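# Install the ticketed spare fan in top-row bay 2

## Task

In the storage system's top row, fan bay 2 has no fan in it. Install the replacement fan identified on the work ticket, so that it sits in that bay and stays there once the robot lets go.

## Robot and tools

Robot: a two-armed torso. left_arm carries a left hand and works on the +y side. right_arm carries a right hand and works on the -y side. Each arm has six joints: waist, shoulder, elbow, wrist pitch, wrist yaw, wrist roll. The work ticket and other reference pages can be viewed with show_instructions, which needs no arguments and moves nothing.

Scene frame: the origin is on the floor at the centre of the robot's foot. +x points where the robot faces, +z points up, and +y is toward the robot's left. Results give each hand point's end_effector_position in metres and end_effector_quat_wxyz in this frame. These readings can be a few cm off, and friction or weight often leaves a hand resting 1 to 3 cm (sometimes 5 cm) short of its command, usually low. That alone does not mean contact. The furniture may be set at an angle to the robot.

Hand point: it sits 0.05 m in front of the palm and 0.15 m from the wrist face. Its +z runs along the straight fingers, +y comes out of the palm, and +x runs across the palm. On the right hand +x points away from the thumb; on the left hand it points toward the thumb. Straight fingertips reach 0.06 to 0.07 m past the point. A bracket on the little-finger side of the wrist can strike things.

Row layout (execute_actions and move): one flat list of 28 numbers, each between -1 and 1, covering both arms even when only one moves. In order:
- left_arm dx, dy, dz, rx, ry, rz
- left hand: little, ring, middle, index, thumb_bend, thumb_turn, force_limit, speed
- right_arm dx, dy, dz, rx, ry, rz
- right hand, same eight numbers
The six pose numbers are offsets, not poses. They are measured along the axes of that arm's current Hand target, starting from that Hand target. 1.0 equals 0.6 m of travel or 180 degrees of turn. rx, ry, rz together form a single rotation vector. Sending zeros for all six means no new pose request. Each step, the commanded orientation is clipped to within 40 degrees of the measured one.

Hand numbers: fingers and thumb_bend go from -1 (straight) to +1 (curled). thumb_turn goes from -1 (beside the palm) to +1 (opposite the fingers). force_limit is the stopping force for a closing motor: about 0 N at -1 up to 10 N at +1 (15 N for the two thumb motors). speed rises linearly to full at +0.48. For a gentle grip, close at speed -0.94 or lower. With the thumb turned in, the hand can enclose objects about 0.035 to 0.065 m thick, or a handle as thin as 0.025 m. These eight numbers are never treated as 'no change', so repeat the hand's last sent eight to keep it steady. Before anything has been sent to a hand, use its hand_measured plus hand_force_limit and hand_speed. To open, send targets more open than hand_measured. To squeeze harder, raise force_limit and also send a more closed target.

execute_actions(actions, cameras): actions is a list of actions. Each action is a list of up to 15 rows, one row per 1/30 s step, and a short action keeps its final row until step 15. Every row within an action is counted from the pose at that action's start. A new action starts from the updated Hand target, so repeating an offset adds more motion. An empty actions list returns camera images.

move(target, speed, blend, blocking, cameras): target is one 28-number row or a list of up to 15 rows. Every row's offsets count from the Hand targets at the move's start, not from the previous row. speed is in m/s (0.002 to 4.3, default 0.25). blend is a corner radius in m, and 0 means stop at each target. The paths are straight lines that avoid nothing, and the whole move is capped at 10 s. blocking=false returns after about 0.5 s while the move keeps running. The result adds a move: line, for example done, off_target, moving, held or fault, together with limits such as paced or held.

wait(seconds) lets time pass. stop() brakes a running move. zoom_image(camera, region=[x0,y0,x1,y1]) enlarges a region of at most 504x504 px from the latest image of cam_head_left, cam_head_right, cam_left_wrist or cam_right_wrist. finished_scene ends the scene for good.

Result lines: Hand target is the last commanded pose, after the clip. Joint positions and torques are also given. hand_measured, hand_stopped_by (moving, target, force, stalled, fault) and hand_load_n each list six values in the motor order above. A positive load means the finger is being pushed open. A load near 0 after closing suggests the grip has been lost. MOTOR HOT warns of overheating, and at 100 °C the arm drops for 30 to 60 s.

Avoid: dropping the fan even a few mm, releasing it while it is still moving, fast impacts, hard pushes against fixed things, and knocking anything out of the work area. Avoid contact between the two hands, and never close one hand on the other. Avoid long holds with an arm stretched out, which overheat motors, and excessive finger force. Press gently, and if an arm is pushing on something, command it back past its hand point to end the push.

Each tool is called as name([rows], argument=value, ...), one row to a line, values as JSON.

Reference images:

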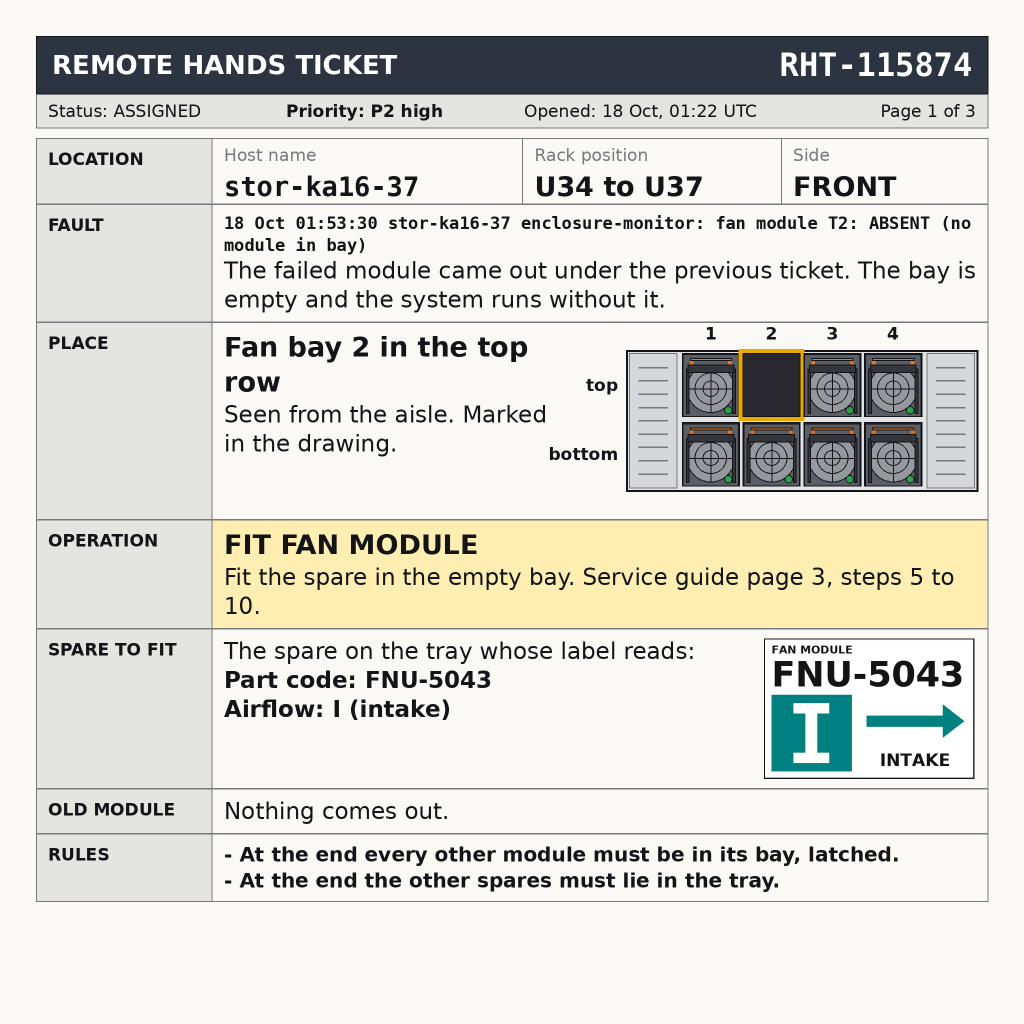

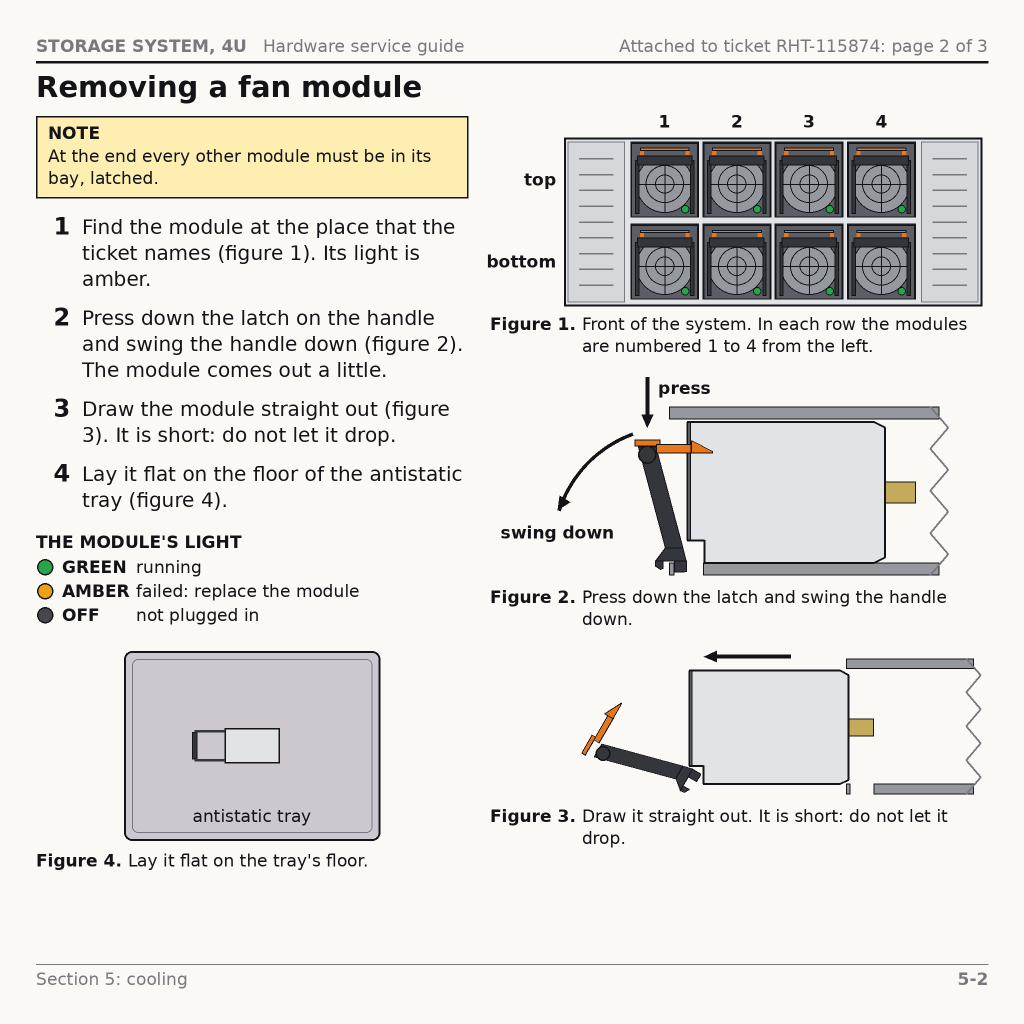

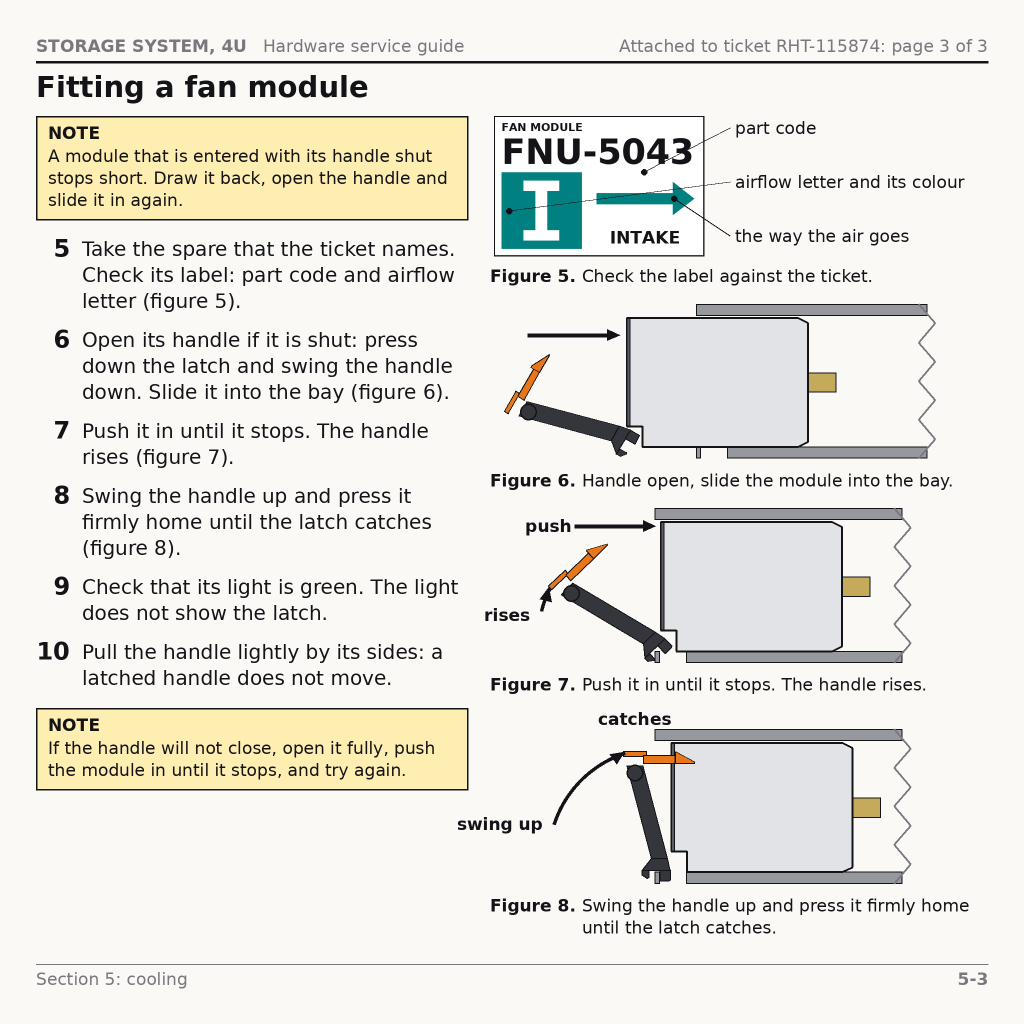

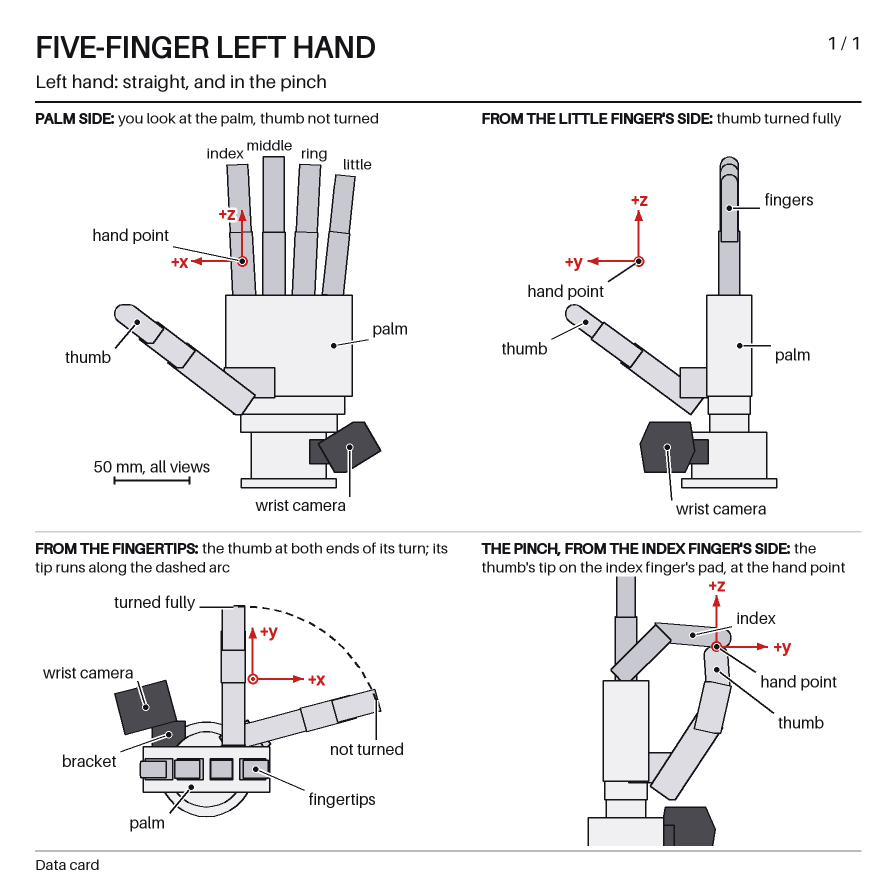

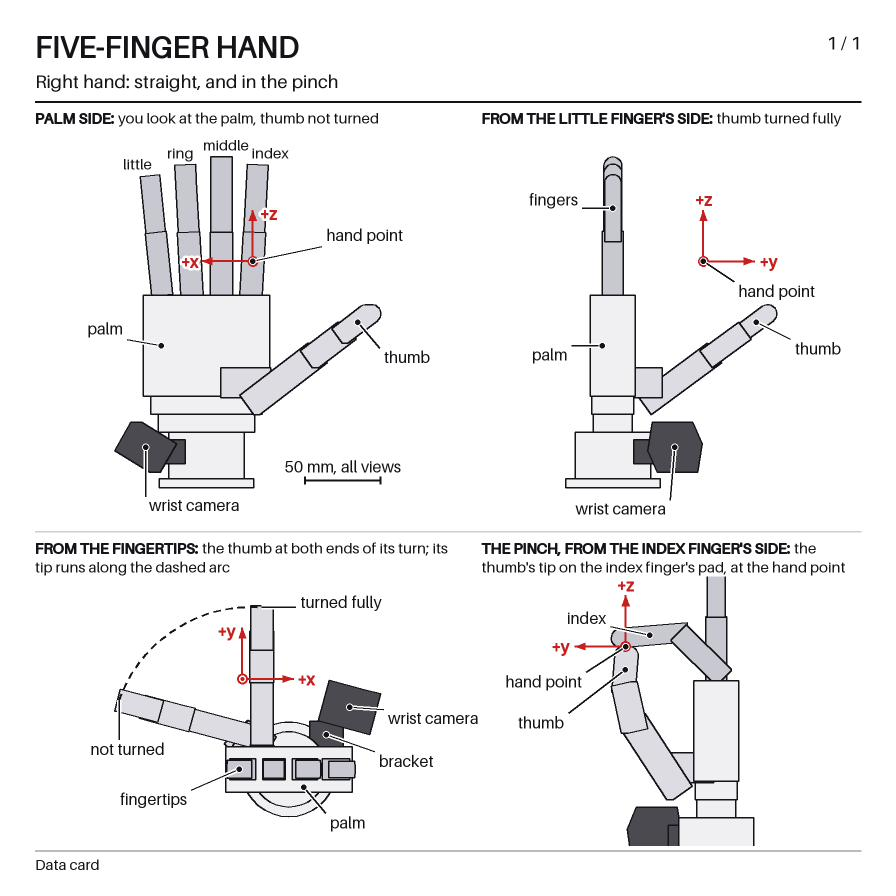

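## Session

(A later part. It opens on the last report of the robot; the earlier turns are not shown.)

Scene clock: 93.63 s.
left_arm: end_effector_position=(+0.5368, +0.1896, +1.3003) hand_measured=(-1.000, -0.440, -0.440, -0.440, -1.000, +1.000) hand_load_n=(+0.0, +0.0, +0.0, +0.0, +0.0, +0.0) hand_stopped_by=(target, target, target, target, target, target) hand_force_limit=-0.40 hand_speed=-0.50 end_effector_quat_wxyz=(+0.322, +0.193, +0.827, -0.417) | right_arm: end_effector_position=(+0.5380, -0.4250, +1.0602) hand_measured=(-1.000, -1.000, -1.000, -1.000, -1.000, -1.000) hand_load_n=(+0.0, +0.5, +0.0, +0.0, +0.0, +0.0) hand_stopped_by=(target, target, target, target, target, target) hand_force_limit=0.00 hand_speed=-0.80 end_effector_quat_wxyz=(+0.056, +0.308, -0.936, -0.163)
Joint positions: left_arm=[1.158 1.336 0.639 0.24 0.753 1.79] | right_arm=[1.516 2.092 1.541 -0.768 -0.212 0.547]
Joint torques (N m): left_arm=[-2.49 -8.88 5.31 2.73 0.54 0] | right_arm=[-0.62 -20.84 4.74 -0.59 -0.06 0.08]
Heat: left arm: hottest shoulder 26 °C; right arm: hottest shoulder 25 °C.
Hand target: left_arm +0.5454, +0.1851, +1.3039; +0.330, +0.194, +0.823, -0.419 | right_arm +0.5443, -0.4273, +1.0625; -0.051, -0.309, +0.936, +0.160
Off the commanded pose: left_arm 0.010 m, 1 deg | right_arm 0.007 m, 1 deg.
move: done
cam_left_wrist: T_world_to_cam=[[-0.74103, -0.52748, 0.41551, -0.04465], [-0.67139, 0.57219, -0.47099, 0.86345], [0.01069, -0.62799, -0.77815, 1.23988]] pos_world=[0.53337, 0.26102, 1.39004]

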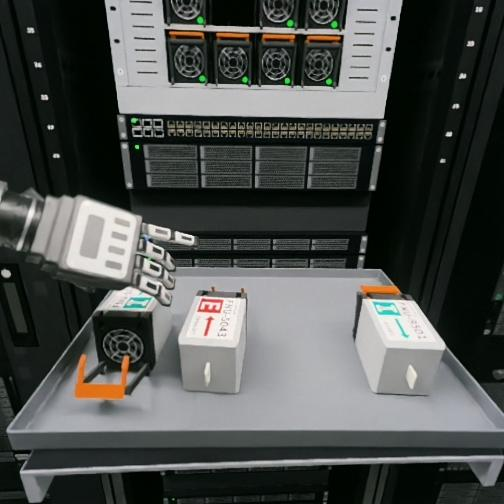

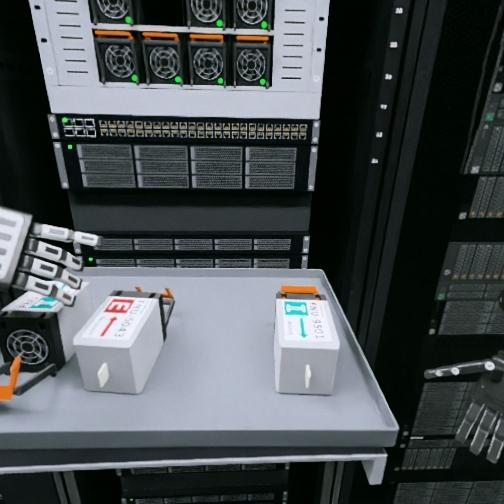

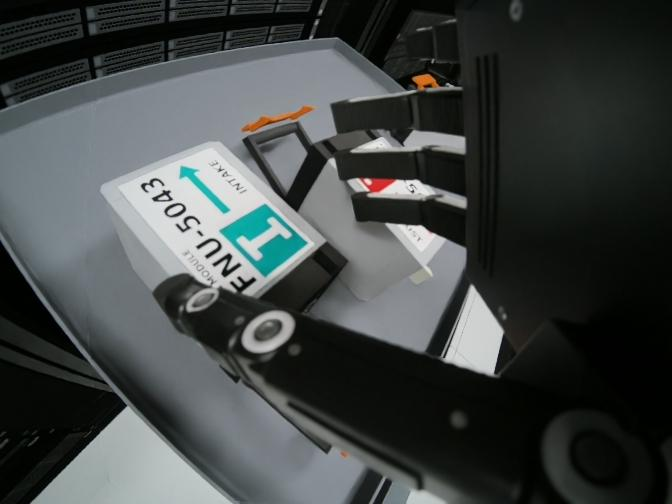

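move([
  [0.0337,0.0382,0.0112,0,0,0,-1,-0.44,-0.44,-0.44,-1,1,-0.4,-0.5,0,0,0,0,0,0,-1,-1,-1,-1,-1,-1,0,-0.8],
], speed=0.08, cameras=["cam_head_left","cam_head_right","cam_left_wrist"])

zoom_image(camera="cam_head_left", region=[60, 220, 220, 380])

zoom_image(camera="cam_head_right", region=[0, 220, 160, 380])

zoom_image(camera="cam_left_wrist", region=[140, 120, 400, 340])

Scene clock: 104.73 s.
left_arm: end_effector_position=(+0.5322, +0.1904, +1.2713) hand_measured=(-1.000, -0.440, -0.440, -0.440, -1.000, +1.000) hand_load_n=(+0.0, +0.0, +0.0, +0.0, +0.0, +0.0) hand_stopped_by=(target, target, target, target, target, target) hand_force_limit=-0.40 hand_speed=-0.50 end_effector_quat_wxyz=(+0.314, +0.188, +0.828, -0.425) | right_arm: end_effector_position=(+0.5380, -0.4250, +1.0602) hand_measured=(-1.000, -1.000, -1.000, -1.000, -1.000, -1.000) hand_load_n=(+0.0, +0.0, +0.0, +0.0, +0.0, +0.0) hand_stopped_by=(target, target, target, target, target, target) hand_force_limit=0.00 hand_speed=-0.80 end_effector_quat_wxyz=(+0.056, +0.308, -0.936, -0.163)
Joint positions: left_arm=[1.181 1.425 0.645 0.303 0.783 1.791] | right_arm=[1.516 2.092 1.541 -0.768 -0.212 0.547]
Joint torques (N m): left_arm=[-1.03 -8.7 5.22 2.5 0.82 0.24] | right_arm=[-0.67 -21.07 4.68 -0.58 -0.05 0.09]
Heat: left arm: hottest shoulder 26 °C; right arm: hottest shoulder 25 °C.
Hand target: left_arm +0.5475, +0.1936, +1.2739; +0.330, +0.194, +0.823, -0.419 | right_arm +0.5443, -0.4273, +1.0625; -0.051, -0.309, +0.936, +0.160
Off the commanded pose: left_arm 0.016 m, 2 deg | right_arm 0.007 m, 1 deg.
move: off_target (left_arm)
cam_left_wrist: T_world_to_cam=[[-0.73292, -0.52133, 0.43708, -0.06855], [-0.68028, 0.5678, -0.46349, 0.84221], [-0.00654, -0.63704, -0.7708, 1.21949]] pos_world=[0.53067, 0.26292, 1.36031]

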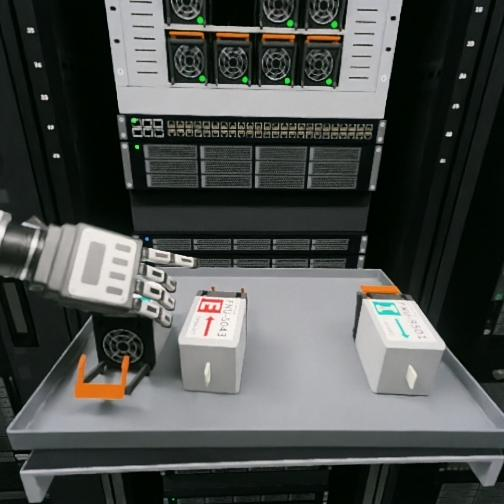

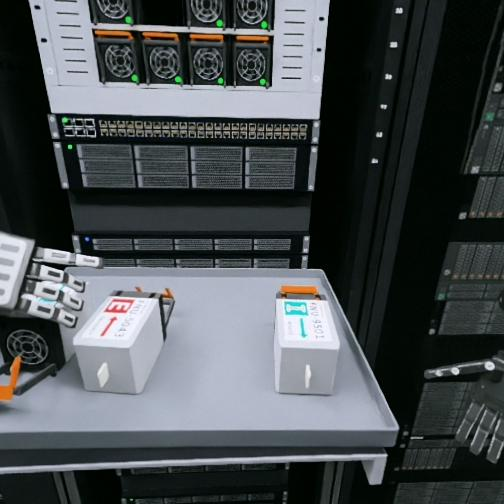

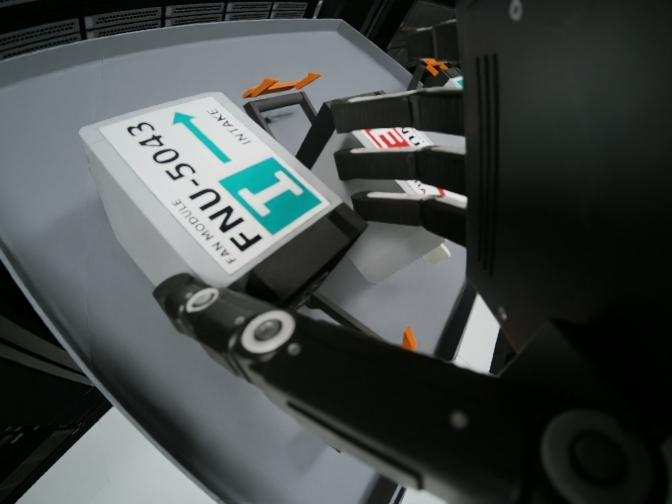

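Scaled by 3.150 from the camera's image (finer frame: 720x720).

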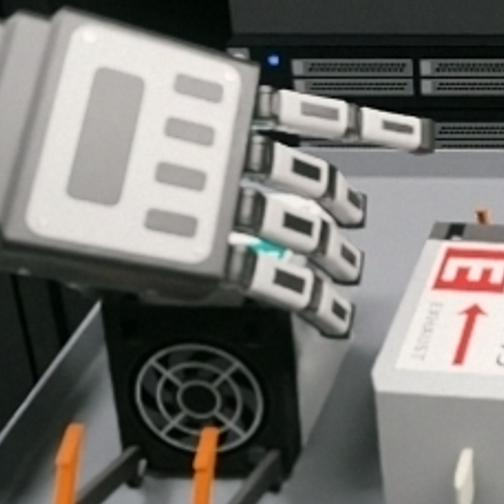

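Scaled by 3.150 from the camera's image (finer frame: 720x720).

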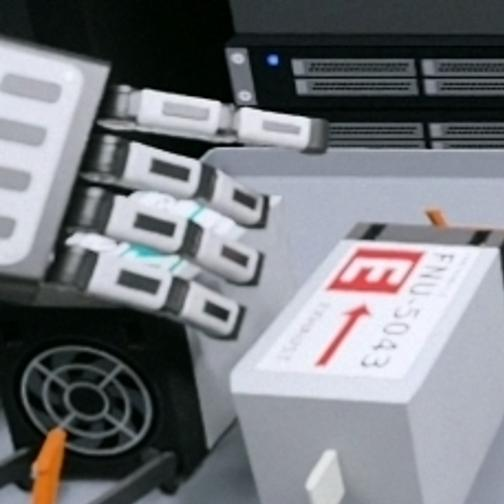

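Scaled by 1.938 from the camera's image (finer frame: 960x720).

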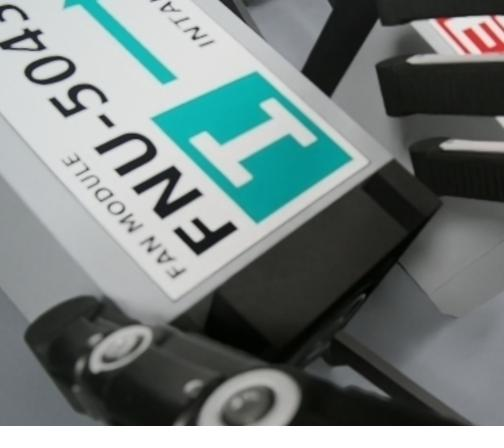

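move([
  [0.0013,0.0104,-0.0143,0,0,0,-1,-0.44,-0.44,-0.44,-1,1,-0.4,-0.5,0,0,0,0,0,0,-1,-1,-1,-1,-1,-1,0,-0.8],
], speed=0.08, cameras=["cam_left_wrist"])

zoom_image(camera="cam_left_wrist", region=[140, 120, 400, 340])

Scene clock: 107.07 s.
left_arm: end_effector_position=(+0.5343, +0.2005, +1.2704) hand_measured=(-1.000, -0.440, -0.440, -0.440, -1.000, +1.000) hand_load_n=(+0.0, +0.0, +0.0, +0.0, +0.0, +0.5) hand_stopped_by=(target, target, target, target, target, target) hand_force_limit=-0.40 hand_speed=-0.50 end_effector_quat_wxyz=(+0.320, +0.189, +0.826, -0.424) | right_arm: end_effector_position=(+0.5380, -0.4250, +1.0602) hand_measured=(-1.000, -1.000, -1.000, -1.000, -1.000, -1.000) hand_load_n=(+0.0, +0.0, +0.0, +0.0, +0.0, +0.0) hand_stopped_by=(target, target, target, target, target, target) hand_force_limit=0.00 hand_speed=-0.80 end_effector_quat_wxyz=(+0.056, +0.308, -0.936, -0.163)
Joint positions: left_arm=[1.208 1.425 0.645 0.303 0.807 1.807] | right_arm=[1.516 2.092 1.541 -0.768 -0.212 0.547]
Joint torques (N m): left_arm=[-0.85 -9.41 5.16 1.69 0.81 0.21] | right_arm=[-1.03 -21.25 4.75 -0.65 -0.09 0.11]
Heat: left arm: hottest shoulder 26 °C; right arm: hottest shoulder 25 °C.
Hand target: left_arm +0.5473, +0.2042, +1.2735; +0.330, +0.194, +0.823, -0.419 | right_arm +0.5443, -0.4273, +1.0625; -0.051, -0.309, +0.936, +0.160
Off the commanded pose: left_arm 0.014 m, 2 deg | right_arm 0.007 m, 1 deg.
move: off_target (left_arm)
cam_left_wrist: T_world_to_cam=[[-0.73606, -0.52307, 0.42967, -0.04986], [-0.67691, 0.56507, -0.47169, 0.84673], [0.00393, -0.63804, -0.76999, 1.21884]] pos_world=[0.53167, 0.27312, 1.35932]

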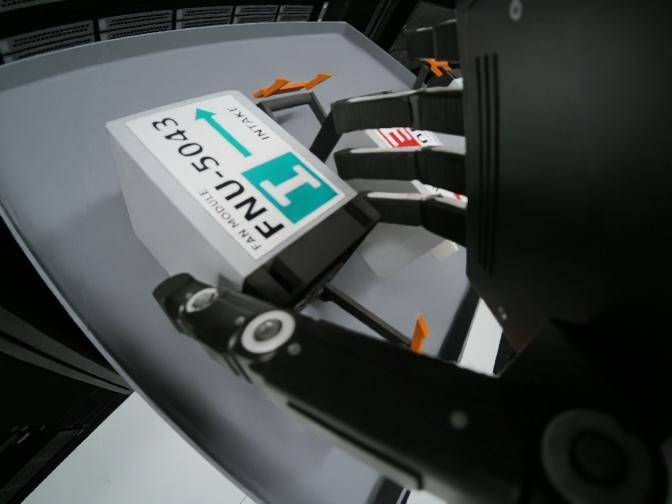

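Scaled by 1.938 from the camera's image (finer frame: 960x720).

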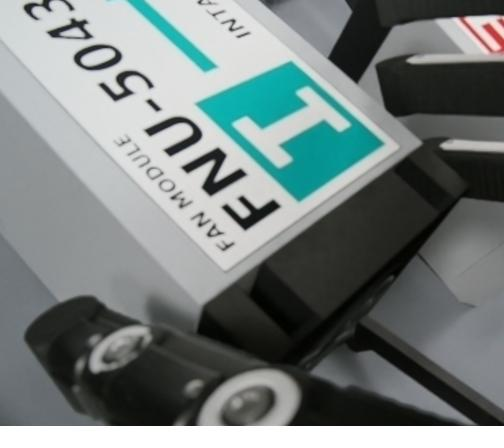

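move([
  [0.045,0.0255,0.0203,0,0,0,-1,-0.44,-0.44,-0.44,-1,1,-0.4,-0.5,0,0,0,0,0,0,-1,-1,-1,-1,-1,-1,0,-0.8],
], speed=0.06, cameras=["cam_head_left","cam_head_right","cam_left_wrist"])

zoom_image(camera="cam_left_wrist", region=[140, 120, 400, 340])

zoom_image(camera="cam_head_left", region=[60, 240, 220, 400])

zoom_image(camera="cam_head_right", region=[0, 240, 160, 400])

Scene clock: 110.10 s.
left_arm: end_effector_position=(+0.5291, +0.1999, +1.2402) hand_measured=(-1.000, -0.440, -0.440, -0.440, -1.000, +1.000) hand_load_n=(-0.5, +0.0, +0.0, +0.0, +0.0, +0.0) hand_stopped_by=(target, target, target, target, target, target) hand_force_limit=-0.40 hand_speed=-0.50 end_effector_quat_wxyz=(+0.316, +0.189, +0.827, -0.425) | right_arm: end_effector_position=(+0.5380, -0.4250, +1.0602) hand_measured=(-1.000, -1.000, -1.000, -1.000, -1.000, -1.000) hand_load_n=(+0.0, +0.0, +0.0, +0.0, +0.0, +0.0) hand_stopped_by=(target, target, target, target, target, target) hand_force_limit=0.00 hand_speed=-0.80 end_effector_quat_wxyz=(+0.056, +0.308, -0.936, -0.163)
Joint positions: left_arm=[1.222 1.522 0.651 0.377 0.821 1.819] | right_arm=[1.516 2.092 1.541 -0.768 -0.212 0.547]
Joint torques (N m): left_arm=[-1.08 -9.58 4.36 2.5 0.79 0.26] | right_arm=[-0.97 -20.66 4.71 -0.72 -0.07 0.12]
Heat: left arm: hottest shoulder 26 °C; right arm: hottest shoulder 26 °C.
Hand target: left_arm +0.5418, +0.2043, +1.2405; +0.330, +0.194, +0.823, -0.419 | right_arm +0.5443, -0.4273, +1.0625; -0.051, -0.309, +0.936, +0.160
Off the commanded pose: left_arm 0.014 m, 2 deg | right_arm 0.007 m, 1 deg.
move: off_target (left_arm)
cam_left_wrist: T_world_to_cam=[[-0.73484, -0.52041, 0.43496, -0.04879], [-0.67824, 0.56709, -0.46734, 0.82417], [-0.00346, -0.63842, -0.76968, 1.19872]] pos_world=[0.52727, 0.27252, 1.32901]

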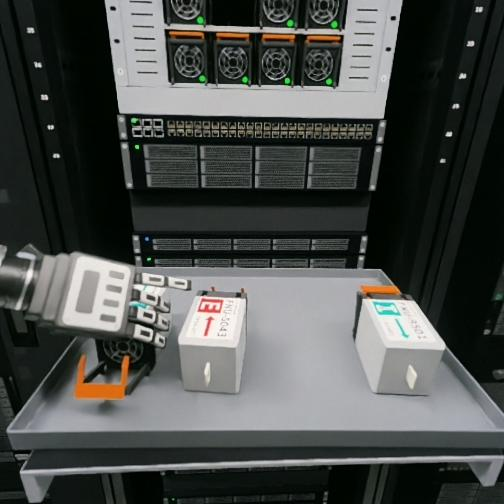

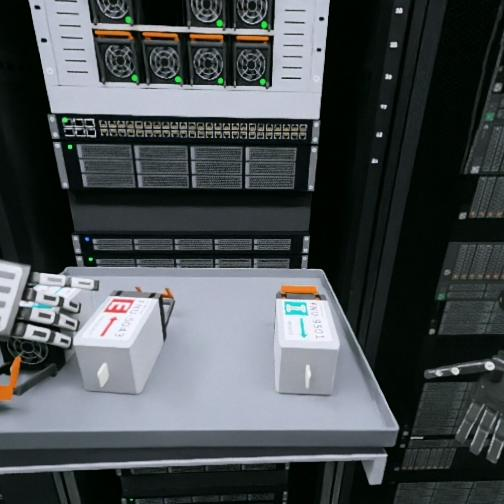

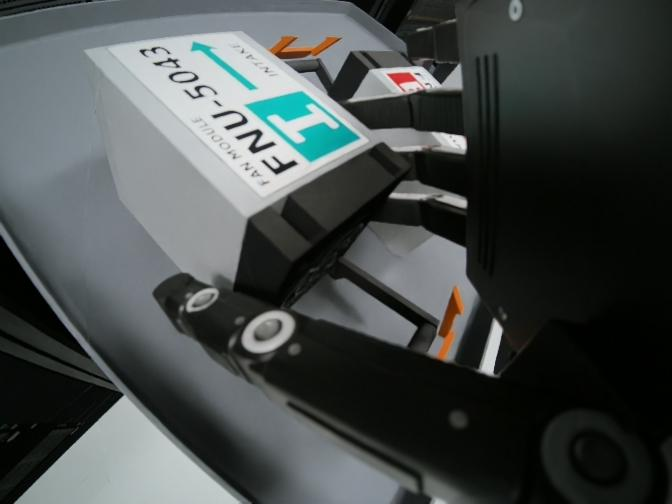

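Scaled by 1.938 from the camera's image (finer frame: 960x720).

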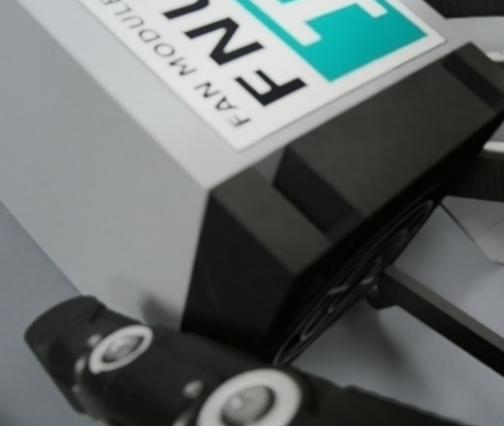

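Scaled by 3.150 from the camera's image (finer frame: 720x720).

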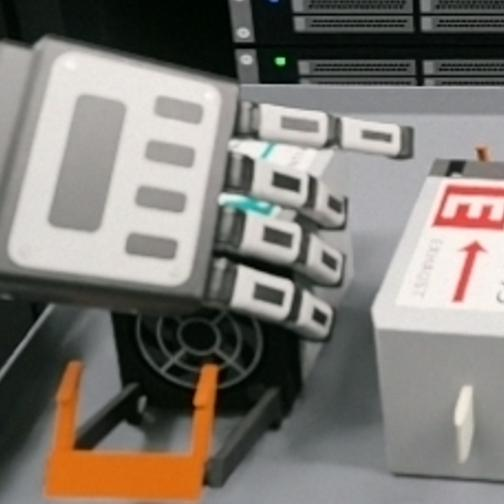

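Scaled by 3.150 from the camera's image (finer frame: 720x720).

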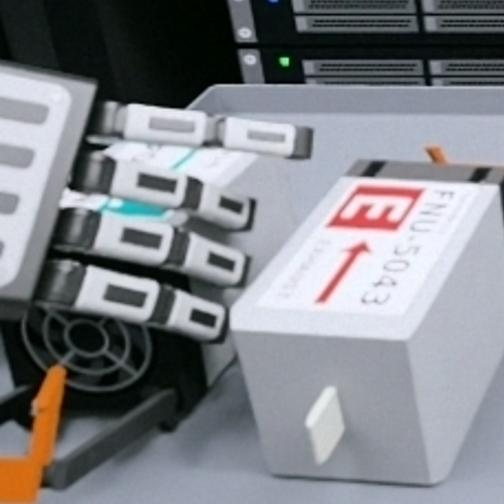

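move([
  [-0.0090,0.0080,0.0052,0,0,0,-1,-0.44,-0.44,-0.44,-1,1,-0.4,-0.5,0,0,0,0,0,0,-1,-1,-1,-1,-1,-1,0,-0.8],
], speed=0.06, cameras=["cam_left_wrist"])

Scene clock: 113.80 s.
left_arm: end_effector_position=(+0.5401, +0.1998, +1.2430) hand_measured=(-1.000, -0.440, -0.440, -0.440, -1.000, +1.000) hand_load_n=(-0.5, +0.0, +0.0, +0.0, +0.0, +0.0) hand_stopped_by=(target, target, target, target, target, target) hand_force_limit=-0.40 hand_speed=-0.50 end_effector_quat_wxyz=(+0.324, +0.191, +0.824, -0.424) | right_arm: end_effector_position=(+0.5380, -0.4250, +1.0602) hand_measured=(-1.000, -1.000, -1.000, -1.000, -1.000, -1.000) hand_load_n=(+0.0, +0.0, +0.0, +0.0, +0.0, +0.5) hand_stopped_by=(target, target, target, target, target, target) hand_force_limit=0.00 hand_speed=-0.80 end_effector_quat_wxyz=(+0.056, +0.308, -0.936, -0.163)
Joint positions: left_arm=[1.222 1.525 0.671 0.378 0.824 1.819] | right_arm=[1.516 2.092 1.541 -0.768 -0.212 0.547]
Joint torques (N m): left_arm=[-0.73 -9 4.36 1.83 0.67 0.23] | right_arm=[-0.91 -20.84 4.66 -0.7 -0.06 0.12]
Heat: left arm: hottest shoulder 26 °C; right arm: hottest shoulder 26 °C.
Hand target: left_arm +0.5499, +0.2043, +1.2403; +0.330, +0.194, +0.823, -0.419 | right_arm +0.5443, -0.4273, +1.0625; -0.051, -0.309, +0.936, +0.160
Off the commanded pose: left_arm 0.011 m, 1 deg | right_arm 0.007 m, 1 deg.
move: off_target (left_arm)
cam_left_wrist: T_world_to_cam=[[-0.74161, -0.52007, 0.42373, -0.02441], [-0.67075, 0.5649, -0.4806, 0.84589], [0.01058, -0.64063, -0.76777, 1.19143]] pos_world=[0.53667, 0.27272, 1.33163]

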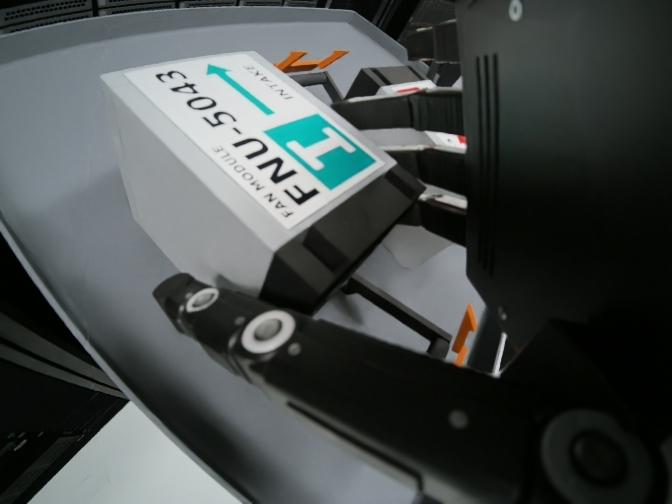

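move([
  [0,0,0,0,0,0,-1,0.1,0.1,0.1,-1,1,-0.3,-0.93,0,0,0,0,0,0,-1,-1,-1,-1,-1,-1,0,-0.8],
], speed=0.06, cameras=["cam_left_wrist","cam_head_left","cam_head_right"])

Scene clock: 115.90 s.
left_arm: end_effector_position=(+0.5399, +0.1988, +1.2432) hand_measured=(-1.000, -0.180, -0.192, -0.172, -1.000, +1.000) hand_load_n=(+0.0, +3.5, +2.0, +6.5, +0.5, +1.0) hand_stopped_by=(target, force, force, force, target, target) hand_force_limit=-0.30 hand_speed=-0.93 end_effector_quat_wxyz=(+0.324, +0.192, +0.822, -0.427) | right_arm: end_effector_position=(+0.5380, -0.4250, +1.0602) hand_measured=(-1.000, -1.000, -1.000, -1.000, -1.000, -1.000) hand_load_n=(+0.0, +0.0, +0.0, +0.0, +0.0, +0.0) hand_stopped_by=(target, target, target, target, target, target) hand_force_limit=0.00 hand_speed=-0.80 end_effector_quat_wxyz=(+0.056, +0.308, -0.936, -0.163)
Joint positions: left_arm=[1.222 1.527 0.672 0.378 0.83 1.82] | right_arm=[1.516 2.092 1.541 -0.768 -0.212 0.547]
Joint torques (N m): left_arm=[-1.2 -9.29 4.38 1.83 0.42 0.22] | right_arm=[-1.2 -20.95 4.6 -0.77 -0.11 0.1]
Heat: left arm: hottest shoulder 26 °C; right arm: hottest shoulder 26 °C.
Hand target: left_arm +0.5497, +0.2043, +1.2402; +0.330, +0.194, +0.823, -0.419 | right_arm +0.5443, -0.4273, +1.0625; -0.051, -0.309, +0.936, +0.160
Off the commanded pose: left_arm 0.012 m, 1 deg | right_arm 0.007 m, 1 deg.
move: done
cam_left_wrist: T_world_to_cam=[[-0.74383, -0.51551, 0.4254, -0.02702], [-0.66831, 0.56523, -0.48361, 0.84873], [0.00886, -0.64402, -0.76496, 1.18905]] pos_world=[0.53658, 0.27212, 1.33153]
Images, in order (width x height): cam_head_left 504x504, cam_head_right 504x504, cam_left_wrist 672x504.

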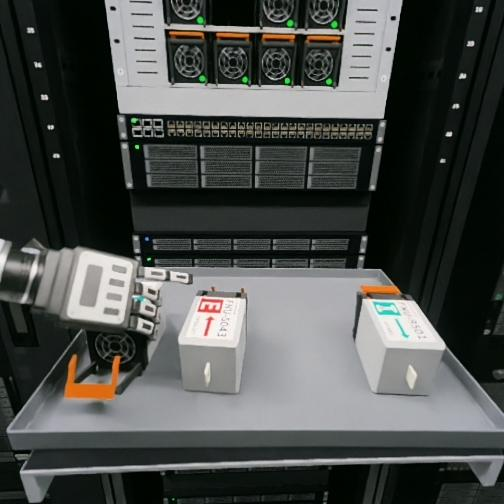

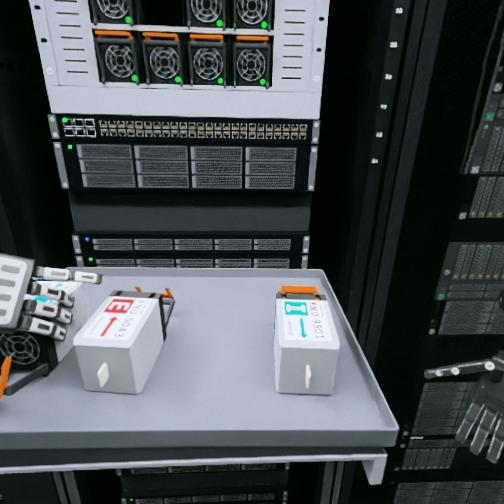

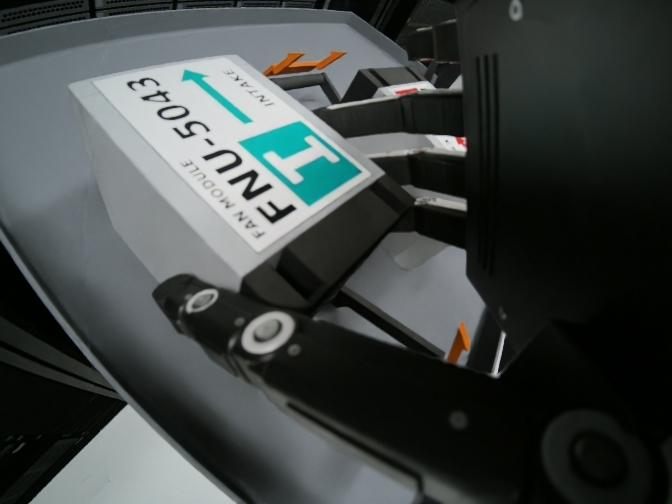

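move([
  [0,0,0,0,0,0,-1,0.2,0.2,0.1,-1,1,0.1,-0.93,0,0,0,0,0,0,-1,-1,-1,-1,-1,-1,0,-0.8],
], speed=0.06)

Scene clock: 116.90 s.
left_arm: end_effector_position=(+0.5399, +0.1989, +1.2432) hand_measured=(-1.000, -0.170, -0.182, -0.172, -1.000, +1.000) hand_load_n=(+0.0, +5.5, +5.5, +4.0, +1.0, +2.5) hand_stopped_by=(target, force, force, force, target, target) hand_force_limit=0.10 hand_speed=-0.93 end_effector_quat_wxyz=(+0.324, +0.193, +0.822, -0.426) | right_arm: end_effector_position=(+0.5380, -0.4250, +1.0602) hand_measured=(-1.000, -1.000, -1.000, -1.000, -1.000, -1.000) hand_load_n=(+0.0, +0.0, +0.0, +0.0, -0.5, +0.0) hand_stopped_by=(target, target, target, target, target, target) hand_force_limit=0.00 hand_speed=-0.80 end_effector_quat_wxyz=(+0.056, +0.308, -0.936, -0.163)
Joint positions: left_arm=[1.222 1.527 0.672 0.378 0.83 1.821] | right_arm=[1.516 2.092 1.541 -0.768 -0.212 0.547]
Joint torques (N m): left_arm=[-0.97 -9.35 4.38 1.81 0.4 0.2] | right_arm=[-1.14 -20.89 4.63 -0.65 -0.04 0.06]
Heat: left arm: hottest shoulder 26 °C; right arm: hottest shoulder 26 °C.
Hand target: left_arm +0.5497, +0.2043, +1.2402; +0.330, +0.194, +0.823, -0.419 | right_arm +0.5443, -0.4273, +1.0625; -0.051, -0.309, +0.936, +0.160
Off the commanded pose: left_arm 0.012 m, 1 deg | right_arm 0.007 m, 1 deg.
move: done

move([
  [0,0,0,0,0,0,-1,0.2,0.2,0.25,-1,1,0.2,-0.93,0,0,0,0,0,0,-1,-1,-1,-1,-1,-1,0,-0.8],
  [-0.0471,-0.0374,-0.0287,0,0,0,-1,0.2,0.2,0.25,-1,1,0.2,-0.93,0,0,0,0,0,0,-1,-1,-1,-1,-1,-1,0,-0.8],
], speed=0.05, cameras=["cam_left_wrist","cam_head_left","cam_head_right"])

Scene clock: 119.57 s.
left_arm: end_effector_position=(+0.5395, +0.2070, +1.2619) hand_measured=(-1.000, -0.168, -0.182, -0.168, -1.000, +1.000) hand_load_n=(+0.0, +0.0, +0.5, +4.5, +0.5, +2.0) hand_stopped_by=(target, force, force, force, target, target) hand_force_limit=0.20 hand_speed=-0.93 end_effector_quat_wxyz=(+0.313, +0.184, +0.832, -0.419) | right_arm: end_effector_position=(+0.5380, -0.4250, +1.0602) hand_measured=(-1.000, -1.000, -1.000, -1.000, -1.000, -1.000) hand_load_n=(+0.0, +0.0, +0.0, +0.0, +0.0, +0.0) hand_stopped_by=(target, target, target, target, target, target) hand_force_limit=0.00 hand_speed=-0.80 end_effector_quat_wxyz=(+0.056, +0.308, -0.936, -0.163)
Joint positions: left_arm=[1.222 1.446 0.668 0.282 0.804 1.813] | right_arm=[1.516 2.092 1.541 -0.768 -0.212 0.547]
Joint torques (N m): left_arm=[-2.67 -12.75 3.62 1.69 0.85 0.17] | right_arm=[-1.32 -20.42 4.64 -0.54 -0.06 0.09]
Heat: left arm: hottest shoulder 26 °C; right arm: hottest shoulder 26 °C.
Hand target: left_arm +0.5497, +0.2043, +1.2802; +0.330, +0.194, +0.823, -0.419 | right_arm +0.5443, -0.4273, +1.0625; -0.051, -0.309, +0.936, +0.160
Off the commanded pose: left_arm 0.021 m, 2 deg | right_arm 0.007 m, 1 deg.
move: off_target (left_arm)
cam_left_wrist: T_world_to_cam=[[-0.72528, -0.53367, 0.43492, -0.04929], [-0.68844, 0.56559, -0.45404, 0.82635], [-0.00368, -0.62873, -0.77761, 1.22821]] pos_world=[0.53767, 0.27853, 1.35171]
Images, in order (width x height): cam_head_left 504x504, cam_head_right 504x504, cam_left_wrist 672x504.

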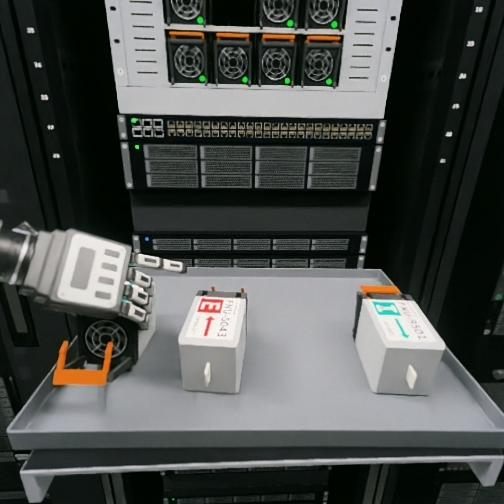

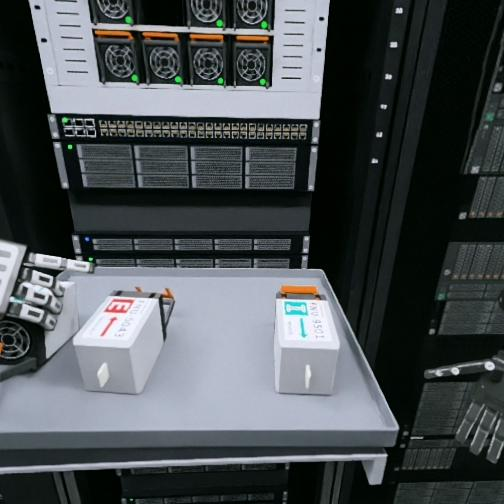

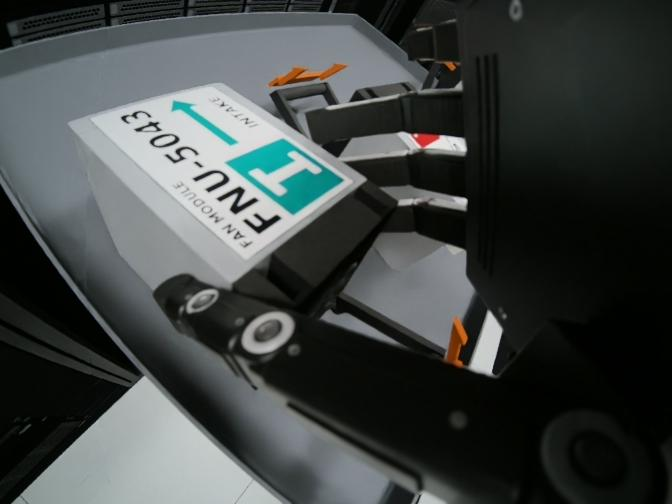

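zoom_image(camera="cam_head_left", region=[30, 230, 190, 390])

zoom_image(camera="cam_left_wrist", region=[50, 60, 470, 340])

Scaled by 3.150 from the camera's image (finer frame: 720x720).

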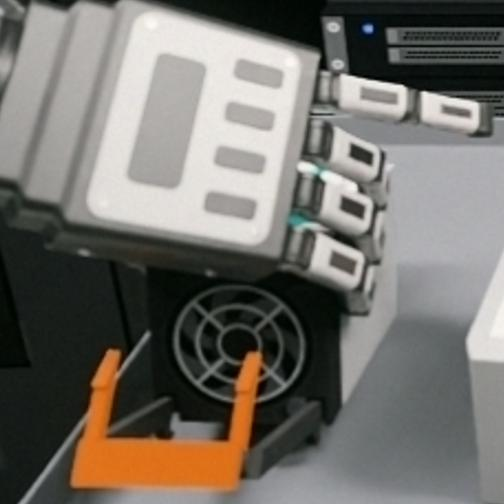

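Scaled by 1.200 from the camera's image (finer frame: 960x720).

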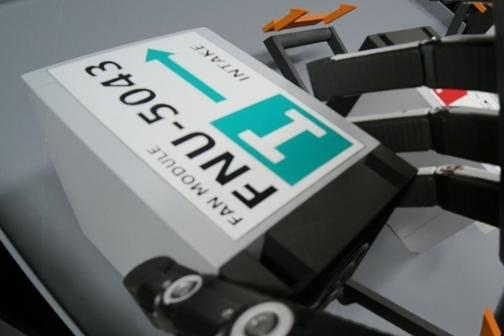

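move([
  [0.0442,0.0351,0.0269,0,0,0,-1,0.2,0.2,0.25,-1,1,0.2,-0.93,0,0,0,0,0,0,-1,-1,-1,-1,-1,-1,0,-0.8],
  [0.0442,0.0351,0.0269,0,0,0,-1,-0.44,-0.44,-0.44,-1,1,0.2,-0.8,0,0,0,0,0,0,-1,-1,-1,-1,-1,-1,0,-0.8],
], speed=0.04, cameras=["cam_left_wrist","cam_head_left","cam_head_right"])

Scene clock: 134.73 s.
left_arm: end_effector_position=(+0.5389, +0.2013, +1.2434) hand_measured=(-1.000, -0.440, -0.440, -0.440, -1.000, +1.000) hand_load_n=(+0.0, +0.0, +0.0, -0.5, +0.0, +0.0) hand_stopped_by=(target, target, target, target, target, target) hand_force_limit=0.20 hand_speed=-0.80 end_effector_quat_wxyz=(+0.320, +0.189, +0.826, -0.424) | right_arm: end_effector_position=(+0.5380, -0.4250, +1.0602) hand_measured=(-1.000, -1.000, -1.000, -1.000, -1.000, -1.000) hand_load_n=(+0.0, +0.0, +0.0, +0.0, +0.0, +0.0) hand_stopped_by=(target, target, target, target, target, target) hand_force_limit=0.00 hand_speed=-0.80 end_effector_quat_wxyz=(+0.056, +0.308, -0.936, -0.163)
Joint positions: left_arm=[1.224 1.519 0.672 0.361 0.824 1.819] | right_arm=[1.516 2.092 1.541 -0.768 -0.212 0.547]
Joint torques (N m): left_arm=[-1.32 -9.29 4.38 2.24 0.71 0.25] | right_arm=[-0.85 -20.6 4.68 -0.5 -0.1 0.12]
Heat: left arm: hottest shoulder 27 °C; right arm: hottest shoulder 26 °C.
Hand target: left_arm +0.5497, +0.2043, +1.2427; +0.330, +0.194, +0.823, -0.419 | right_arm +0.5443, -0.4273, +1.0625; -0.051, -0.309, +0.936, +0.160
Off the commanded pose: left_arm 0.011 m, 1 deg | right_arm 0.007 m, 1 deg.
move: off_target (left_arm); target 2's new numbers were sent with left_arm's hand 0.013 m and 1 deg from that target
cam_left_wrist: T_world_to_cam=[[-0.73753, -0.52116, 0.42947, -0.03379], [-0.67531, 0.56566, -0.47328, 0.83761], [0.00372, -0.63909, -0.76913, 1.1977]] pos_world=[0.53627, 0.27402, 1.33212]
Images, in order (width x height): cam_head_left 504x504, cam_head_right 504x504, cam_left_wrist 672x504.

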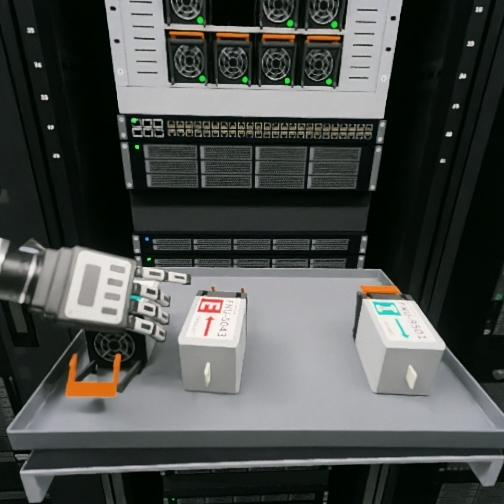

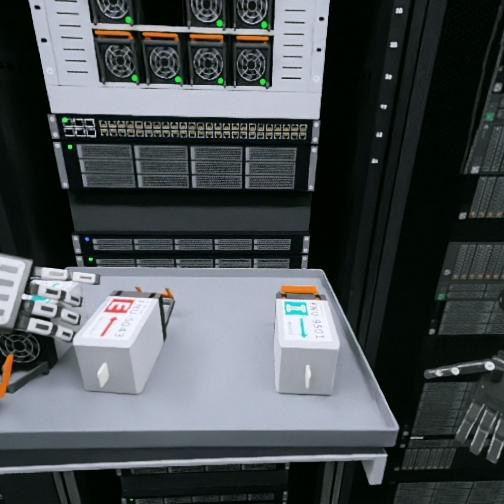

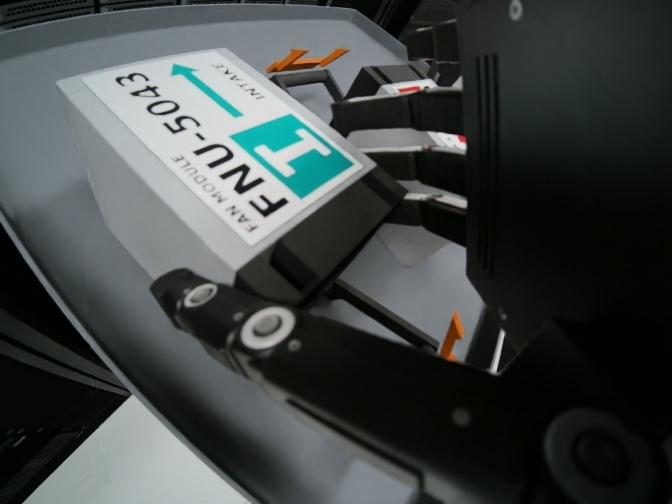

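zoom_image(camera="cam_left_wrist", region=[40, 40, 240, 190])

zoom_image(camera="cam_left_wrist", region=[220, 110, 420, 310])

Scaled by 2.520 from the camera's image (finer frame: 960x720).

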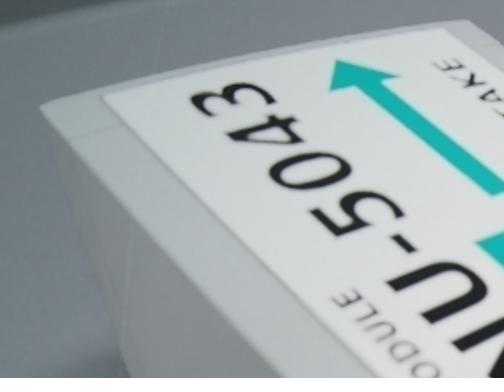

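Scaled by 2.520 from the camera's image (finer frame: 960x720).

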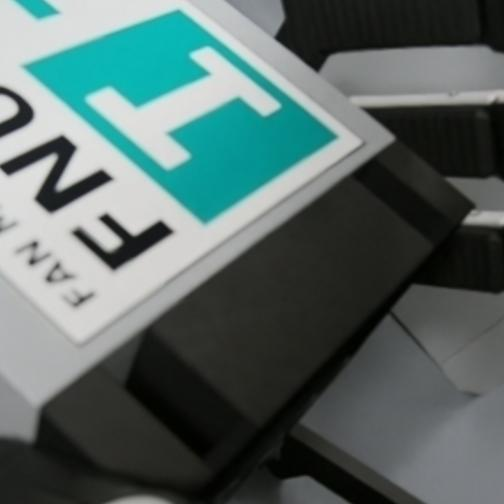

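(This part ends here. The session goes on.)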